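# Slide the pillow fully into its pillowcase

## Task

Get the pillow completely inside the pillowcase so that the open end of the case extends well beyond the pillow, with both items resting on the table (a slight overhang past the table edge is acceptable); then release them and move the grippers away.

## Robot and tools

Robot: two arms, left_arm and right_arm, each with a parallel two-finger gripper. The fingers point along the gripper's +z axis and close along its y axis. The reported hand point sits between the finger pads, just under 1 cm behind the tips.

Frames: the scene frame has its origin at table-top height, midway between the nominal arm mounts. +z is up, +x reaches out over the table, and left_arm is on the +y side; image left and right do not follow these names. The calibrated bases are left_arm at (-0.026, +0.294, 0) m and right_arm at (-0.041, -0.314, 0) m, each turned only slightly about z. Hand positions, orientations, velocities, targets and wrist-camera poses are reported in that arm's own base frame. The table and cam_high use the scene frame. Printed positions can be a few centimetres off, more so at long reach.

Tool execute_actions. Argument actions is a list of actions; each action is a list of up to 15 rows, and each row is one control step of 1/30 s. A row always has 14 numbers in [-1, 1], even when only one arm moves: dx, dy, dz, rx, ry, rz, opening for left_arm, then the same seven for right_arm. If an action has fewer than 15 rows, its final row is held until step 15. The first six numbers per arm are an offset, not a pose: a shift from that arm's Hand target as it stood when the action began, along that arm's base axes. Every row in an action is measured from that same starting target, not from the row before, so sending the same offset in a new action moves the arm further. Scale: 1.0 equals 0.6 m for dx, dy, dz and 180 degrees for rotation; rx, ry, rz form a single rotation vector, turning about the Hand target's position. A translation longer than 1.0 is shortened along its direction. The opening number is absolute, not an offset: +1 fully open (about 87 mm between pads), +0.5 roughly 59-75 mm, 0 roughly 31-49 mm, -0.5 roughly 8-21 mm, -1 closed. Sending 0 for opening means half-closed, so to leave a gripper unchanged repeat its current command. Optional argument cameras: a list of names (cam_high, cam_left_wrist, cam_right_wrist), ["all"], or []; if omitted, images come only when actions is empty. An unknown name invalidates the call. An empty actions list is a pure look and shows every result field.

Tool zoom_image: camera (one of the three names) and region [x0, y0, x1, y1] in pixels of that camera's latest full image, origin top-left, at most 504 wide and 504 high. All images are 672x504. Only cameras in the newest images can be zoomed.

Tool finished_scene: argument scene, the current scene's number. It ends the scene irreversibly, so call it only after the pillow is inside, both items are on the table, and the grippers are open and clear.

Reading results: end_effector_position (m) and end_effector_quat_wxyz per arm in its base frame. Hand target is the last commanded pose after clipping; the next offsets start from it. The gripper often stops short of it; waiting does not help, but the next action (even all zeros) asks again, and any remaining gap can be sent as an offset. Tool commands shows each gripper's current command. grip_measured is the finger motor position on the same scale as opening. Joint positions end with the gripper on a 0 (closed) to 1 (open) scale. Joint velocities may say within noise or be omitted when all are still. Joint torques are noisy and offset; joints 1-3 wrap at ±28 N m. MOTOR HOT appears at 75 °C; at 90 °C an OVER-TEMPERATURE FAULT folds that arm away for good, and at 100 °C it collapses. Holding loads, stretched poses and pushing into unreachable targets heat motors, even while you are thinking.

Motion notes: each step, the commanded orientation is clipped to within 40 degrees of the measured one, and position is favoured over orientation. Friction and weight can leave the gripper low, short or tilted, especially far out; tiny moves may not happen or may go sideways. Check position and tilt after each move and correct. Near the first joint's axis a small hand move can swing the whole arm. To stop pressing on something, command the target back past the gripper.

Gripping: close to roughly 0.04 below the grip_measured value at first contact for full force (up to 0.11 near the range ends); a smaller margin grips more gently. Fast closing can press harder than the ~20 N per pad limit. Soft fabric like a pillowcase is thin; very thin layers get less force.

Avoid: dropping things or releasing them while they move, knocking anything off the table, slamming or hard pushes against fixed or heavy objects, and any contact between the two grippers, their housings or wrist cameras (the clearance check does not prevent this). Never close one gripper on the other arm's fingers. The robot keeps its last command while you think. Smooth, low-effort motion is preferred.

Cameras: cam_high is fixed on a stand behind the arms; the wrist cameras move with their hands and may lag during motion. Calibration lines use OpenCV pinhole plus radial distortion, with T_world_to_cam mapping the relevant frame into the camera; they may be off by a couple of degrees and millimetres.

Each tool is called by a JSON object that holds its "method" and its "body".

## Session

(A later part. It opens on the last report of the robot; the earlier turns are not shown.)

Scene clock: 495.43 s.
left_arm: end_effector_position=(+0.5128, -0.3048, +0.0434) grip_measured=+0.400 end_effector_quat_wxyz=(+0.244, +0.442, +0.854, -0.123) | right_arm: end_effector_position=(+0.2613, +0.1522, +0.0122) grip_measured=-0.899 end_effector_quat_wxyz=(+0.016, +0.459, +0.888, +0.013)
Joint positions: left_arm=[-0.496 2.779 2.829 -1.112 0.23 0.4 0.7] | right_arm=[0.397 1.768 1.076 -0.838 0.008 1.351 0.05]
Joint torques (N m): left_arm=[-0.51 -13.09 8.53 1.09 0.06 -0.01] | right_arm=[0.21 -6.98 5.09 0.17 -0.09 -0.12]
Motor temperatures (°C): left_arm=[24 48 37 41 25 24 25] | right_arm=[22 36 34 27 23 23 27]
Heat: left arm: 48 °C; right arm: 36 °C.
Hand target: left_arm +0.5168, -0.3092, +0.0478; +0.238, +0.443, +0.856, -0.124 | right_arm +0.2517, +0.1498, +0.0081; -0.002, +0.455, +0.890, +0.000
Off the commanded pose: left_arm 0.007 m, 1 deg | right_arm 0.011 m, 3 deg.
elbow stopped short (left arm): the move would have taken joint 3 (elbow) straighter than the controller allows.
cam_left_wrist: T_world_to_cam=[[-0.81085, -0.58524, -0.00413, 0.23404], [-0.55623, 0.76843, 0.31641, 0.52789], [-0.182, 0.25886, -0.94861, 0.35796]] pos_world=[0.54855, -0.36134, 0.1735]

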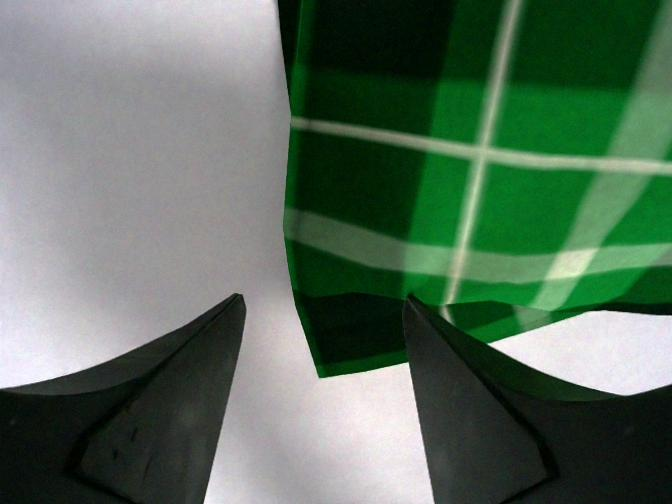

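{"method": "execute_actions", "body": {"actions": [[[0,0,-0.02,-0.091,-0.064,0,0.4,0,0,0,0,0,0,-1]],[[0,0,-0.033,0,0,0,0.4,0,0,0,0,0,0,-1]]], "cameras": ["cam_left_wrist"]}}

Scene clock: 506.00 s.
left_arm: end_effector_position=(+0.5167, -0.3098, +0.0189) grip_measured=+0.400 end_effector_quat_wxyz=(+0.361, +0.424, +0.805, -0.205) | right_arm: end_effector_position=(+0.2613, +0.1522, +0.0122) grip_measured=-0.899 end_effector_quat_wxyz=(+0.016, +0.459, +0.888, +0.013)
Joint positions: left_arm=[-0.446 2.414 1.889 -0.271 0.411 0.355 0.7] | right_arm=[0.397 1.768 1.076 -0.838 0.008 1.351 0.05]
Joint torques (N m): left_arm=[-0.44 -13.87 4.22 1.55 -0.01 0.04] | right_arm=[0.23 -7.01 5.08 0.17 -0.09 -0.12]
Heat: left arm: 49 °C; right arm: 36 °C.
Hand target: left_arm +0.5167, -0.3091, +0.0160; +0.382, +0.415, +0.801, -0.199 | right_arm +0.2517, +0.1498, +0.0081; -0.002, +0.455, +0.890, +0.000
Off the commanded pose: left_arm 0.003 m, 3 deg | right_arm 0.011 m, 3 deg.
cam_left_wrist: T_world_to_cam=[[-0.82701, -0.56147, 0.02839, 0.24923], [-0.56113, 0.8275, 0.01946, 0.56802], [-0.03442, 0.00016, -0.99941, 0.18135]] pos_world=[0.53109, -0.33013, 0.16312]

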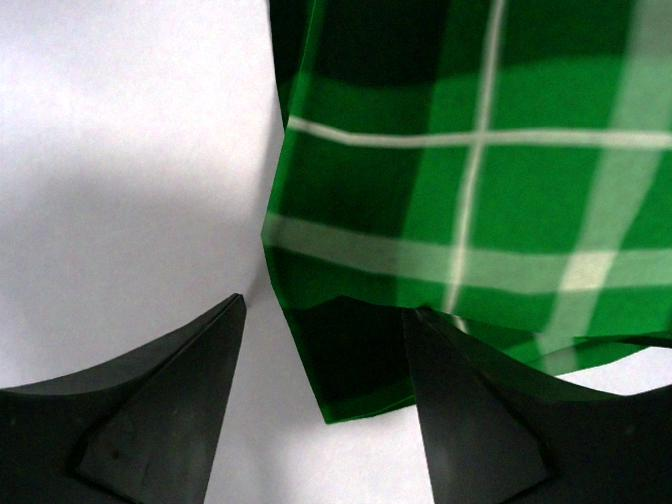

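{"method": "execute_actions", "body": {"actions": [[[0,0,-0.012,0,0,0,0.4,0,0,0,0,0,0,-1]],[[0,0,0,0,0,0,-0.3,0,0,0,0,0,0,-1]],[[0,0,0,0,0,0,-1,0,0,0,0,0,0,-1]],[[0,0,0,0,0,0,-1,0,0,0,0,0,0,-1]]], "cameras": ["all"]}}

Scene clock: 513.43 s.
left_arm: end_effector_position=(+0.5207, -0.3198, +0.0200) grip_measured=-0.770 end_effector_quat_wxyz=(+0.396, +0.420, +0.787, -0.217) | right_arm: end_effector_position=(+0.2613, +0.1522, +0.0122) grip_measured=-0.899 end_effector_quat_wxyz=(+0.016, +0.459, +0.888, +0.013)
Joint positions: left_arm=[-0.452 2.4 1.811 -0.119 0.425 0.329 0.115] | right_arm=[0.397 1.768 1.076 -0.838 0.008 1.351 0.05]
Joint torques (N m): left_arm=[0.03 -13.38 3.84 1.34 -0.24 0.13] | right_arm=[0.23 -6.99 5.09 0.17 -0.1 -0.12]
Heat: left arm: 50 °C; right arm: 36 °C.
Hand target: left_arm +0.5167, -0.3093, +0.0088; +0.383, +0.415, +0.801, -0.199 | right_arm +0.2517, +0.1498, +0.0081; -0.002, +0.455, +0.890, +0.000
Off the commanded pose: left_arm 0.016 m, 3 deg | right_arm 0.011 m, 3 deg.
cam_left_wrist: T_world_to_cam=[[-0.82858, -0.55972, 0.01322, 0.2486], [-0.55939, 0.82665, -0.06115, 0.57893], [0.0233, -0.05806, -0.99804, 0.13387]] pos_world=[0.52671, -0.33165, 0.16573]
cam_right_wrist: T_world_to_cam=[[-0.81385, -0.58056, -0.02437, 0.30043], [-0.39326, 0.51944, 0.75864, 0.0351], [-0.42777, 0.62701, -0.65106, 0.16922]] pos_world=[0.3307, 0.05008, 0.09087]

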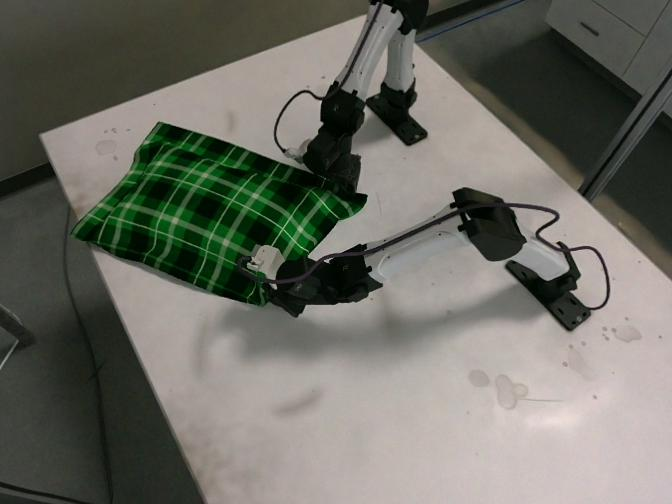

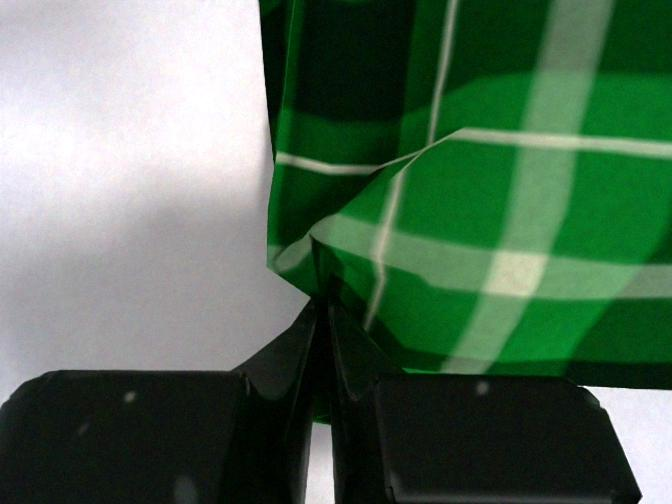

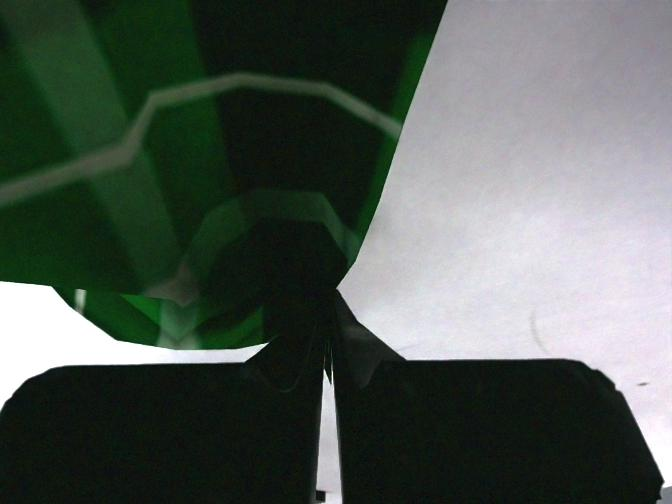

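{"method": "execute_actions", "body": {"actions": [[[-0.015,0.0223,0.067,-0.019,-0.013,0,-1,-0.0155,0.022,0.067,-0.03,-0.022,0,-1]],[[-0.015,0.0223,0.067,-0.019,-0.013,0,-1,-0.0155,0.022,0.067,-0.03,-0.022,0,-1]],[[-0.015,0.0223,0.067,-0.019,-0.013,0,-1,-0.0155,0.022,0.067,-0.03,-0.022,0,-1]],[[-0.015,0.0223,0.067,-0.019,-0.013,0,-1,-0.0155,0.022,0.067,-0.03,-0.022,0,-1]]], "cameras": ["all"]}}

Scene clock: 546.70 s.
left_arm: end_effector_position=(+0.4785, -0.2584, +0.1434) grip_measured=-0.770 end_effector_quat_wxyz=(+0.464, +0.383, +0.755, -0.261) | right_arm: end_effector_position=(+0.2162, +0.2050, +0.1671) grip_measured=-0.899 end_effector_quat_wxyz=(+0.206, +0.441, +0.871, -0.069)
Joint positions: left_arm=[-0.337 1.953 1.458 -0.045 0.573 0.271 0.115] | right_arm=[0.884 1.677 1.602 -1.544 0.435 1.832 0.05]
Joint torques (N m): left_arm=[0.38 -13.75 5.39 1.93 0.12 -0.01] | right_arm=[0.76 -6.65 7.12 -0.08 0.4 0.03]
Heat: left arm: 52 °C; right arm: 36 °C.
Hand target: left_arm +0.4808, -0.2557, +0.1696; +0.493, +0.381, +0.738, -0.259 | right_arm +0.2145, +0.2027, +0.1689; +0.206, +0.443, +0.866, -0.104
Off the commanded pose: left_arm 0.026 m, 4 deg | right_arm 0.003 m, 4 deg.
joint sent to its limit (right arm) — joint 4 (wrist pitch), lower limit. The joint targets are off in orientation, not in position.
cam_left_wrist: T_world_to_cam=[[-0.81677, -0.57519, 0.04525, 0.23214], [-0.56728, 0.78627, -0.24487, 0.53176], [0.10527, -0.22567, -0.9685, 0.17483]] pos_world=[0.47286, -0.24513, 0.28903]
cam_right_wrist: T_world_to_cam=[[-0.79874, -0.59974, -0.0483, 0.30278], [-0.55843, 0.70905, 0.43059, -0.07586], [-0.22399, 0.3709, -0.90126, 0.2679]] pos_world=[0.25949, 0.13601, 0.28873]

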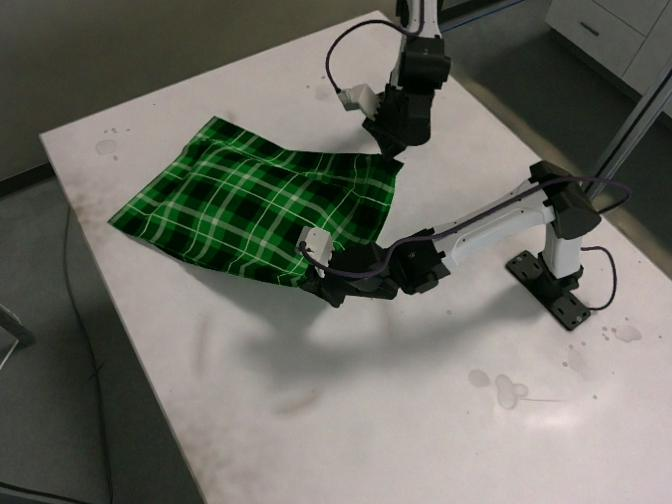

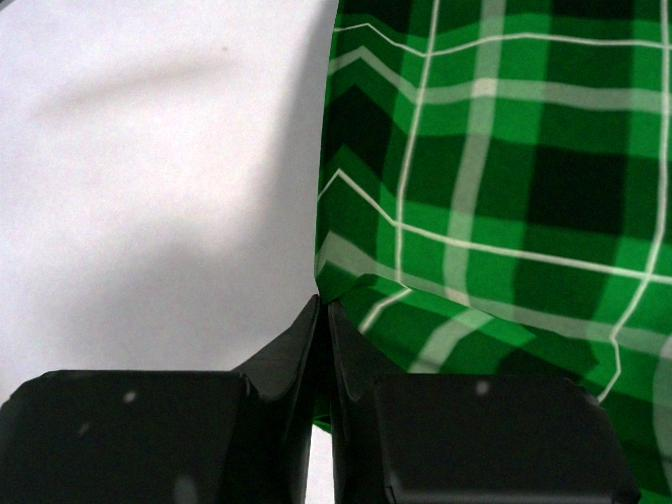

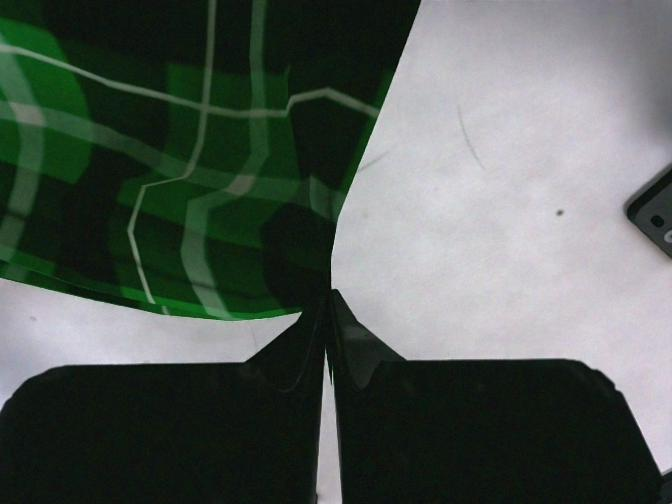

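{"method": "execute_actions", "body": {"actions": [[[-0.007,0.0104,-0.051,0,0,0,-1,-0.0071,0.0103,-0.061,0.02,0.015,0,-1]],[[-0.007,0.0104,-0.051,0,0,0,-1,-0.0071,0.0103,-0.061,0.02,0.015,0,-1]],[[-0.007,0.0104,-0.051,0,0,0,-1,-0.0071,0.0103,-0.061,0.02,0.015,0,-1]],[[-0.007,0.0104,-0.051,0,0,0,-1,-0.0071,0.0103,-0.055,0,0,0,-1]]], "cameras": ["all"]}}

Scene clock: 565.07 s.
left_arm: end_effector_position=(+0.4616, -0.2322, +0.0482) grip_measured=-0.770 end_effector_quat_wxyz=(+0.486, +0.379, +0.744, -0.259) | right_arm: end_effector_position=(+0.1998, +0.2235, +0.0298) grip_measured=-0.899 end_effector_quat_wxyz=(+0.108, +0.450, +0.885, -0.055)
Joint positions: left_arm=[-0.29 2.024 1.097 0.427 0.608 0.285 0.115] | right_arm=[0.847 1.753 1.153 -1.023 0.237 1.795 0.05]
Joint torques (N m): left_arm=[0.35 -9.01 4.74 1.87 0.16 0.13] | right_arm=[0.81 -7.05 5.22 0.31 0 0.04]
Motor temperatures (°C): left_arm=[24 56 35 41 25 24 26] | right_arm=[22 36 35 26 23 23 27]
Heat: left arm: 56 °C; right arm: 36 °C.
Hand target: left_arm +0.4640, -0.2307, +0.0473; +0.493, +0.381, +0.738, -0.259 | right_arm +0.1976, +0.2274, +0.0261; +0.101, +0.452, +0.884, -0.053
Off the commanded pose: left_arm 0.003 m, 1 deg | right_arm 0.006 m, 1 deg.
cam_left_wrist: T_world_to_cam=[[-0.8119, -0.58338, 0.0222, 0.23459], [-0.56422, 0.77433, -0.28647, 0.47609], [0.14993, -0.24511, -0.95783, 0.06468]] pos_world=[0.44939, -0.21594, 0.19312]
cam_right_wrist: T_world_to_cam=[[-0.80865, -0.58813, 0.01337, 0.29171], [-0.46697, 0.65555, 0.59346, -0.05022], [-0.3578, 0.47366, -0.80475, 0.13449]] pos_world=[0.26056, 0.14078, 0.13413]

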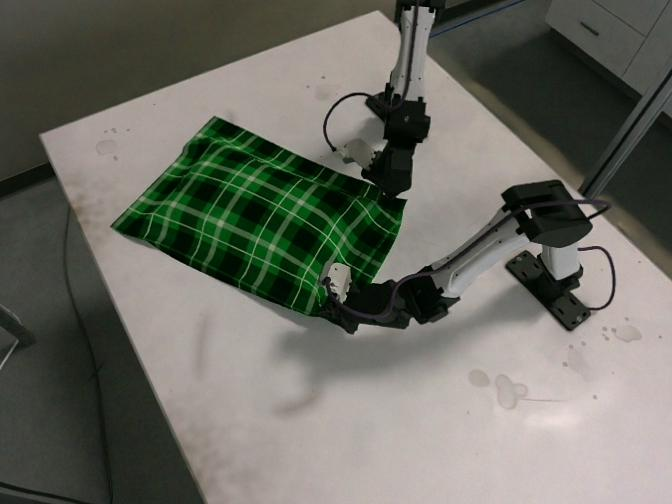

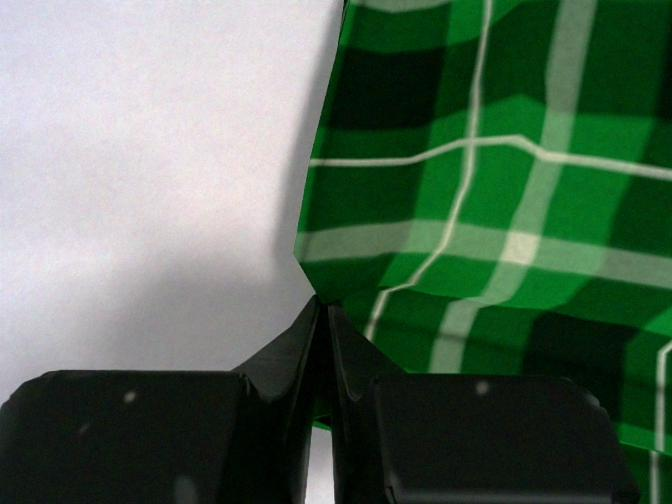

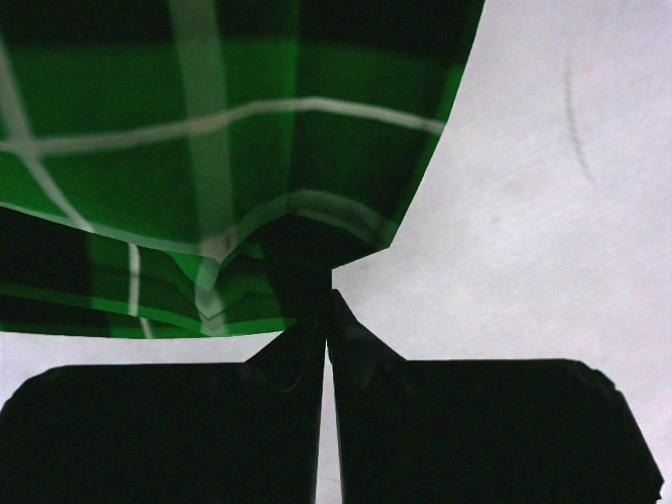

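{"method": "execute_actions", "body": {"actions": [[[-0.002,0.003,-0.045,0,0,0,-1,-0.002,0.003,-0.024,0,0,0,-1]],[[0,0,0,0,0,0,-0.6,0,0,0,0,0,0,-0.6]],[[0,0,0,0,0,0,0,0,0,0,0,0,0,0]],[[0,0,0,0,0,0,0.3,0,0,0,0,0,0,0.3]],[[0,0,0.08,0,0,0,0.3,0,0,0.08,0,0,0,0.3]],[[0,0,0.1,0,0,0,0.3,0,0,0.1,0,0,0,0.3]]], "cameras": ["all"]}}

Scene clock: 578.93 s.
left_arm: end_effector_position=(+0.4547, -0.2306, +0.1065) grip_measured=+0.300 end_effector_quat_wxyz=(+0.473, +0.378, +0.751, -0.263) | right_arm: end_effector_position=(+0.1978, +0.2246, +0.1158) grip_measured=+0.300 end_effector_quat_wxyz=(+0.106, +0.450, +0.885, -0.058)
Joint positions: left_arm=[-0.289 1.885 1.194 0.159 0.614 0.285 0.65] | right_arm=[0.853 1.697 1.435 -1.371 0.233 1.802 0.65]
Joint torques (N m): left_arm=[0.68 -10.96 7.99 1.55 0.16 0.12] | right_arm=[0.95 -7.54 7.47 0.09 0.04 0.04]
Motor temperatures (°C): left_arm=[24 51 35 41 25 24 26] | right_arm=[22 36 35 26 23 23 27]
Heat: left arm: 51 °C; right arm: 36 °C.
Hand target: left_arm +0.4628, -0.2289, +0.1282; +0.493, +0.381, +0.738, -0.259 | right_arm +0.1964, +0.2292, +0.1197; +0.101, +0.452, +0.884, -0.053
Off the commanded pose: left_arm 0.023 m, 3 deg | right_arm 0.006 m, 1 deg.
cam_left_wrist: T_world_to_cam=[[-0.81338, -0.58008, 0.04396, 0.22782], [-0.56954, 0.77864, -0.26334, 0.48873], [0.11853, -0.23923, -0.9637, 0.13817]] pos_world=[0.44727, -0.21534, 0.25184]
cam_right_wrist: T_world_to_cam=[[-0.80966, -0.58654, 0.02069, 0.28854], [-0.46157, 0.65813, 0.59483, -0.1048], [-0.36251, 0.47206, -0.80359, 0.20365]] pos_world=[0.25907, 0.14208, 0.22002]

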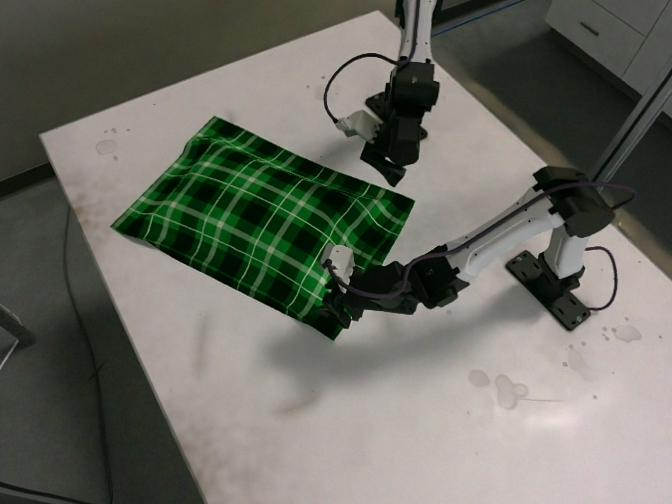

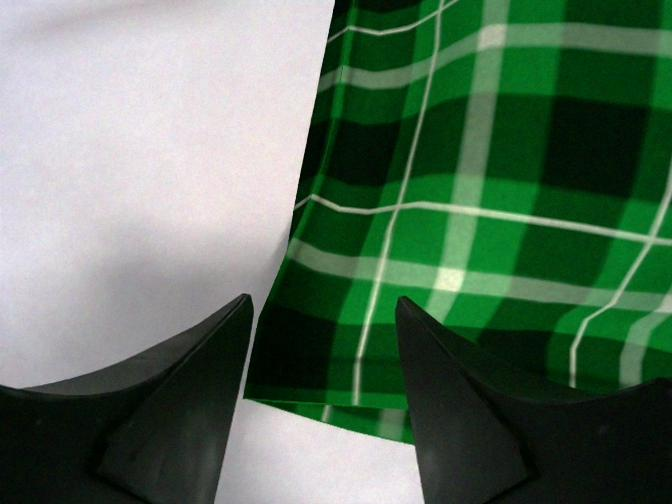

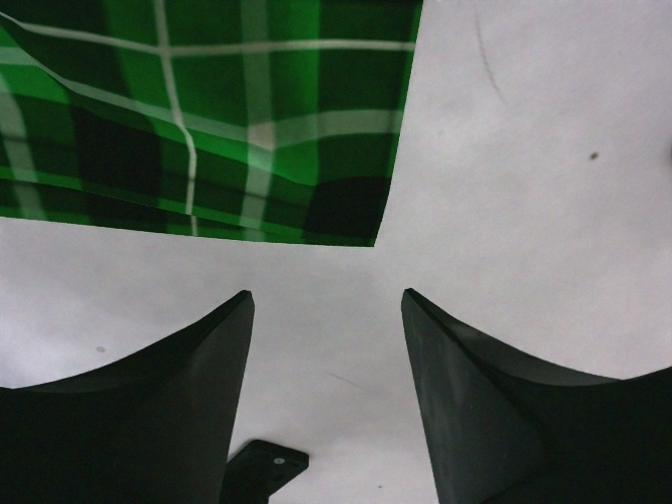

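{"method": "execute_actions", "body": {"actions": [[[-0.06,0.09,0.09,0,0,0,0.3,-0.03,0.02,0.05,0,0,0,0.3]],[[-0.12,0.09,0.06,0,0,0,0.3,-0.03,-0.05,0.05,0,0,0,0.3]]], "cameras": ["cam_high","cam_left_wrist"]}}

Scene clock: 584.03 s.
left_arm: end_effector_position=(+0.3555, -0.1224, +0.2122) grip_measured=+0.300 end_effector_quat_wxyz=(+0.487, +0.376, +0.744, -0.260) | right_arm: end_effector_position=(+0.1642, +0.2142, +0.1788) grip_measured=+0.300 end_effector_quat_wxyz=(+0.111, +0.452, +0.885, -0.026)
Joint positions: left_arm=[-0.01 1.344 1.071 -0.354 0.846 0.475 0.65] | right_arm=[0.919 1.55 1.532 -1.564 0.227 1.864 0.65]
Joint torques (N m): left_arm=[0.5 -5.96 6.56 1.4 0.28 0.15] | right_arm=[-0.32 -7.13 4.96 0.21 -0.02 -0.15]
Heat: left arm: 51 °C; right arm: 37 °C.
Hand target: left_arm +0.3548, -0.1209, +0.2183; +0.493, +0.381, +0.738, -0.259 | right_arm +0.1603, +0.2112, +0.1797; +0.101, +0.452, +0.885, -0.053
Off the commanded pose: left_arm 0.006 m, 1 deg | right_arm 0.005 m, 3 deg.
joint sent to its limit (right arm) — joint 4 (wrist pitch), lower limit. The joint targets are off in orientation, not in position.
cam_left_wrist: T_world_to_cam=[[-0.81013, -0.58565, 0.02651, 0.20711], [-0.56682, 0.77093, -0.2905, 0.37963], [0.1497, -0.25037, -0.95651, 0.26371]] pos_world=[0.34349, -0.10535, 0.35703]

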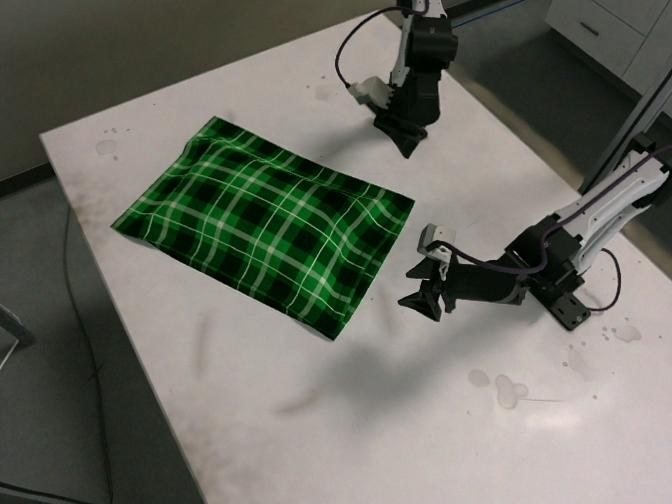

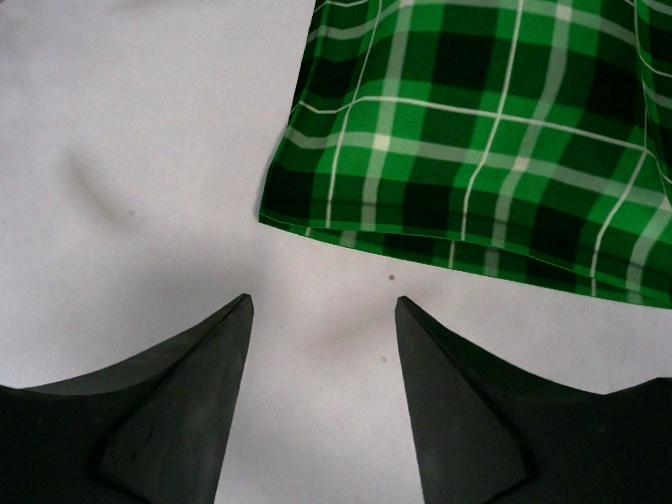

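Pillow is fully inside, the mouth is flat and extends past it, and the arms are clear.

{"method": "finished_scene", "body": {"scene": 1}}

The scene is finished: the task was done.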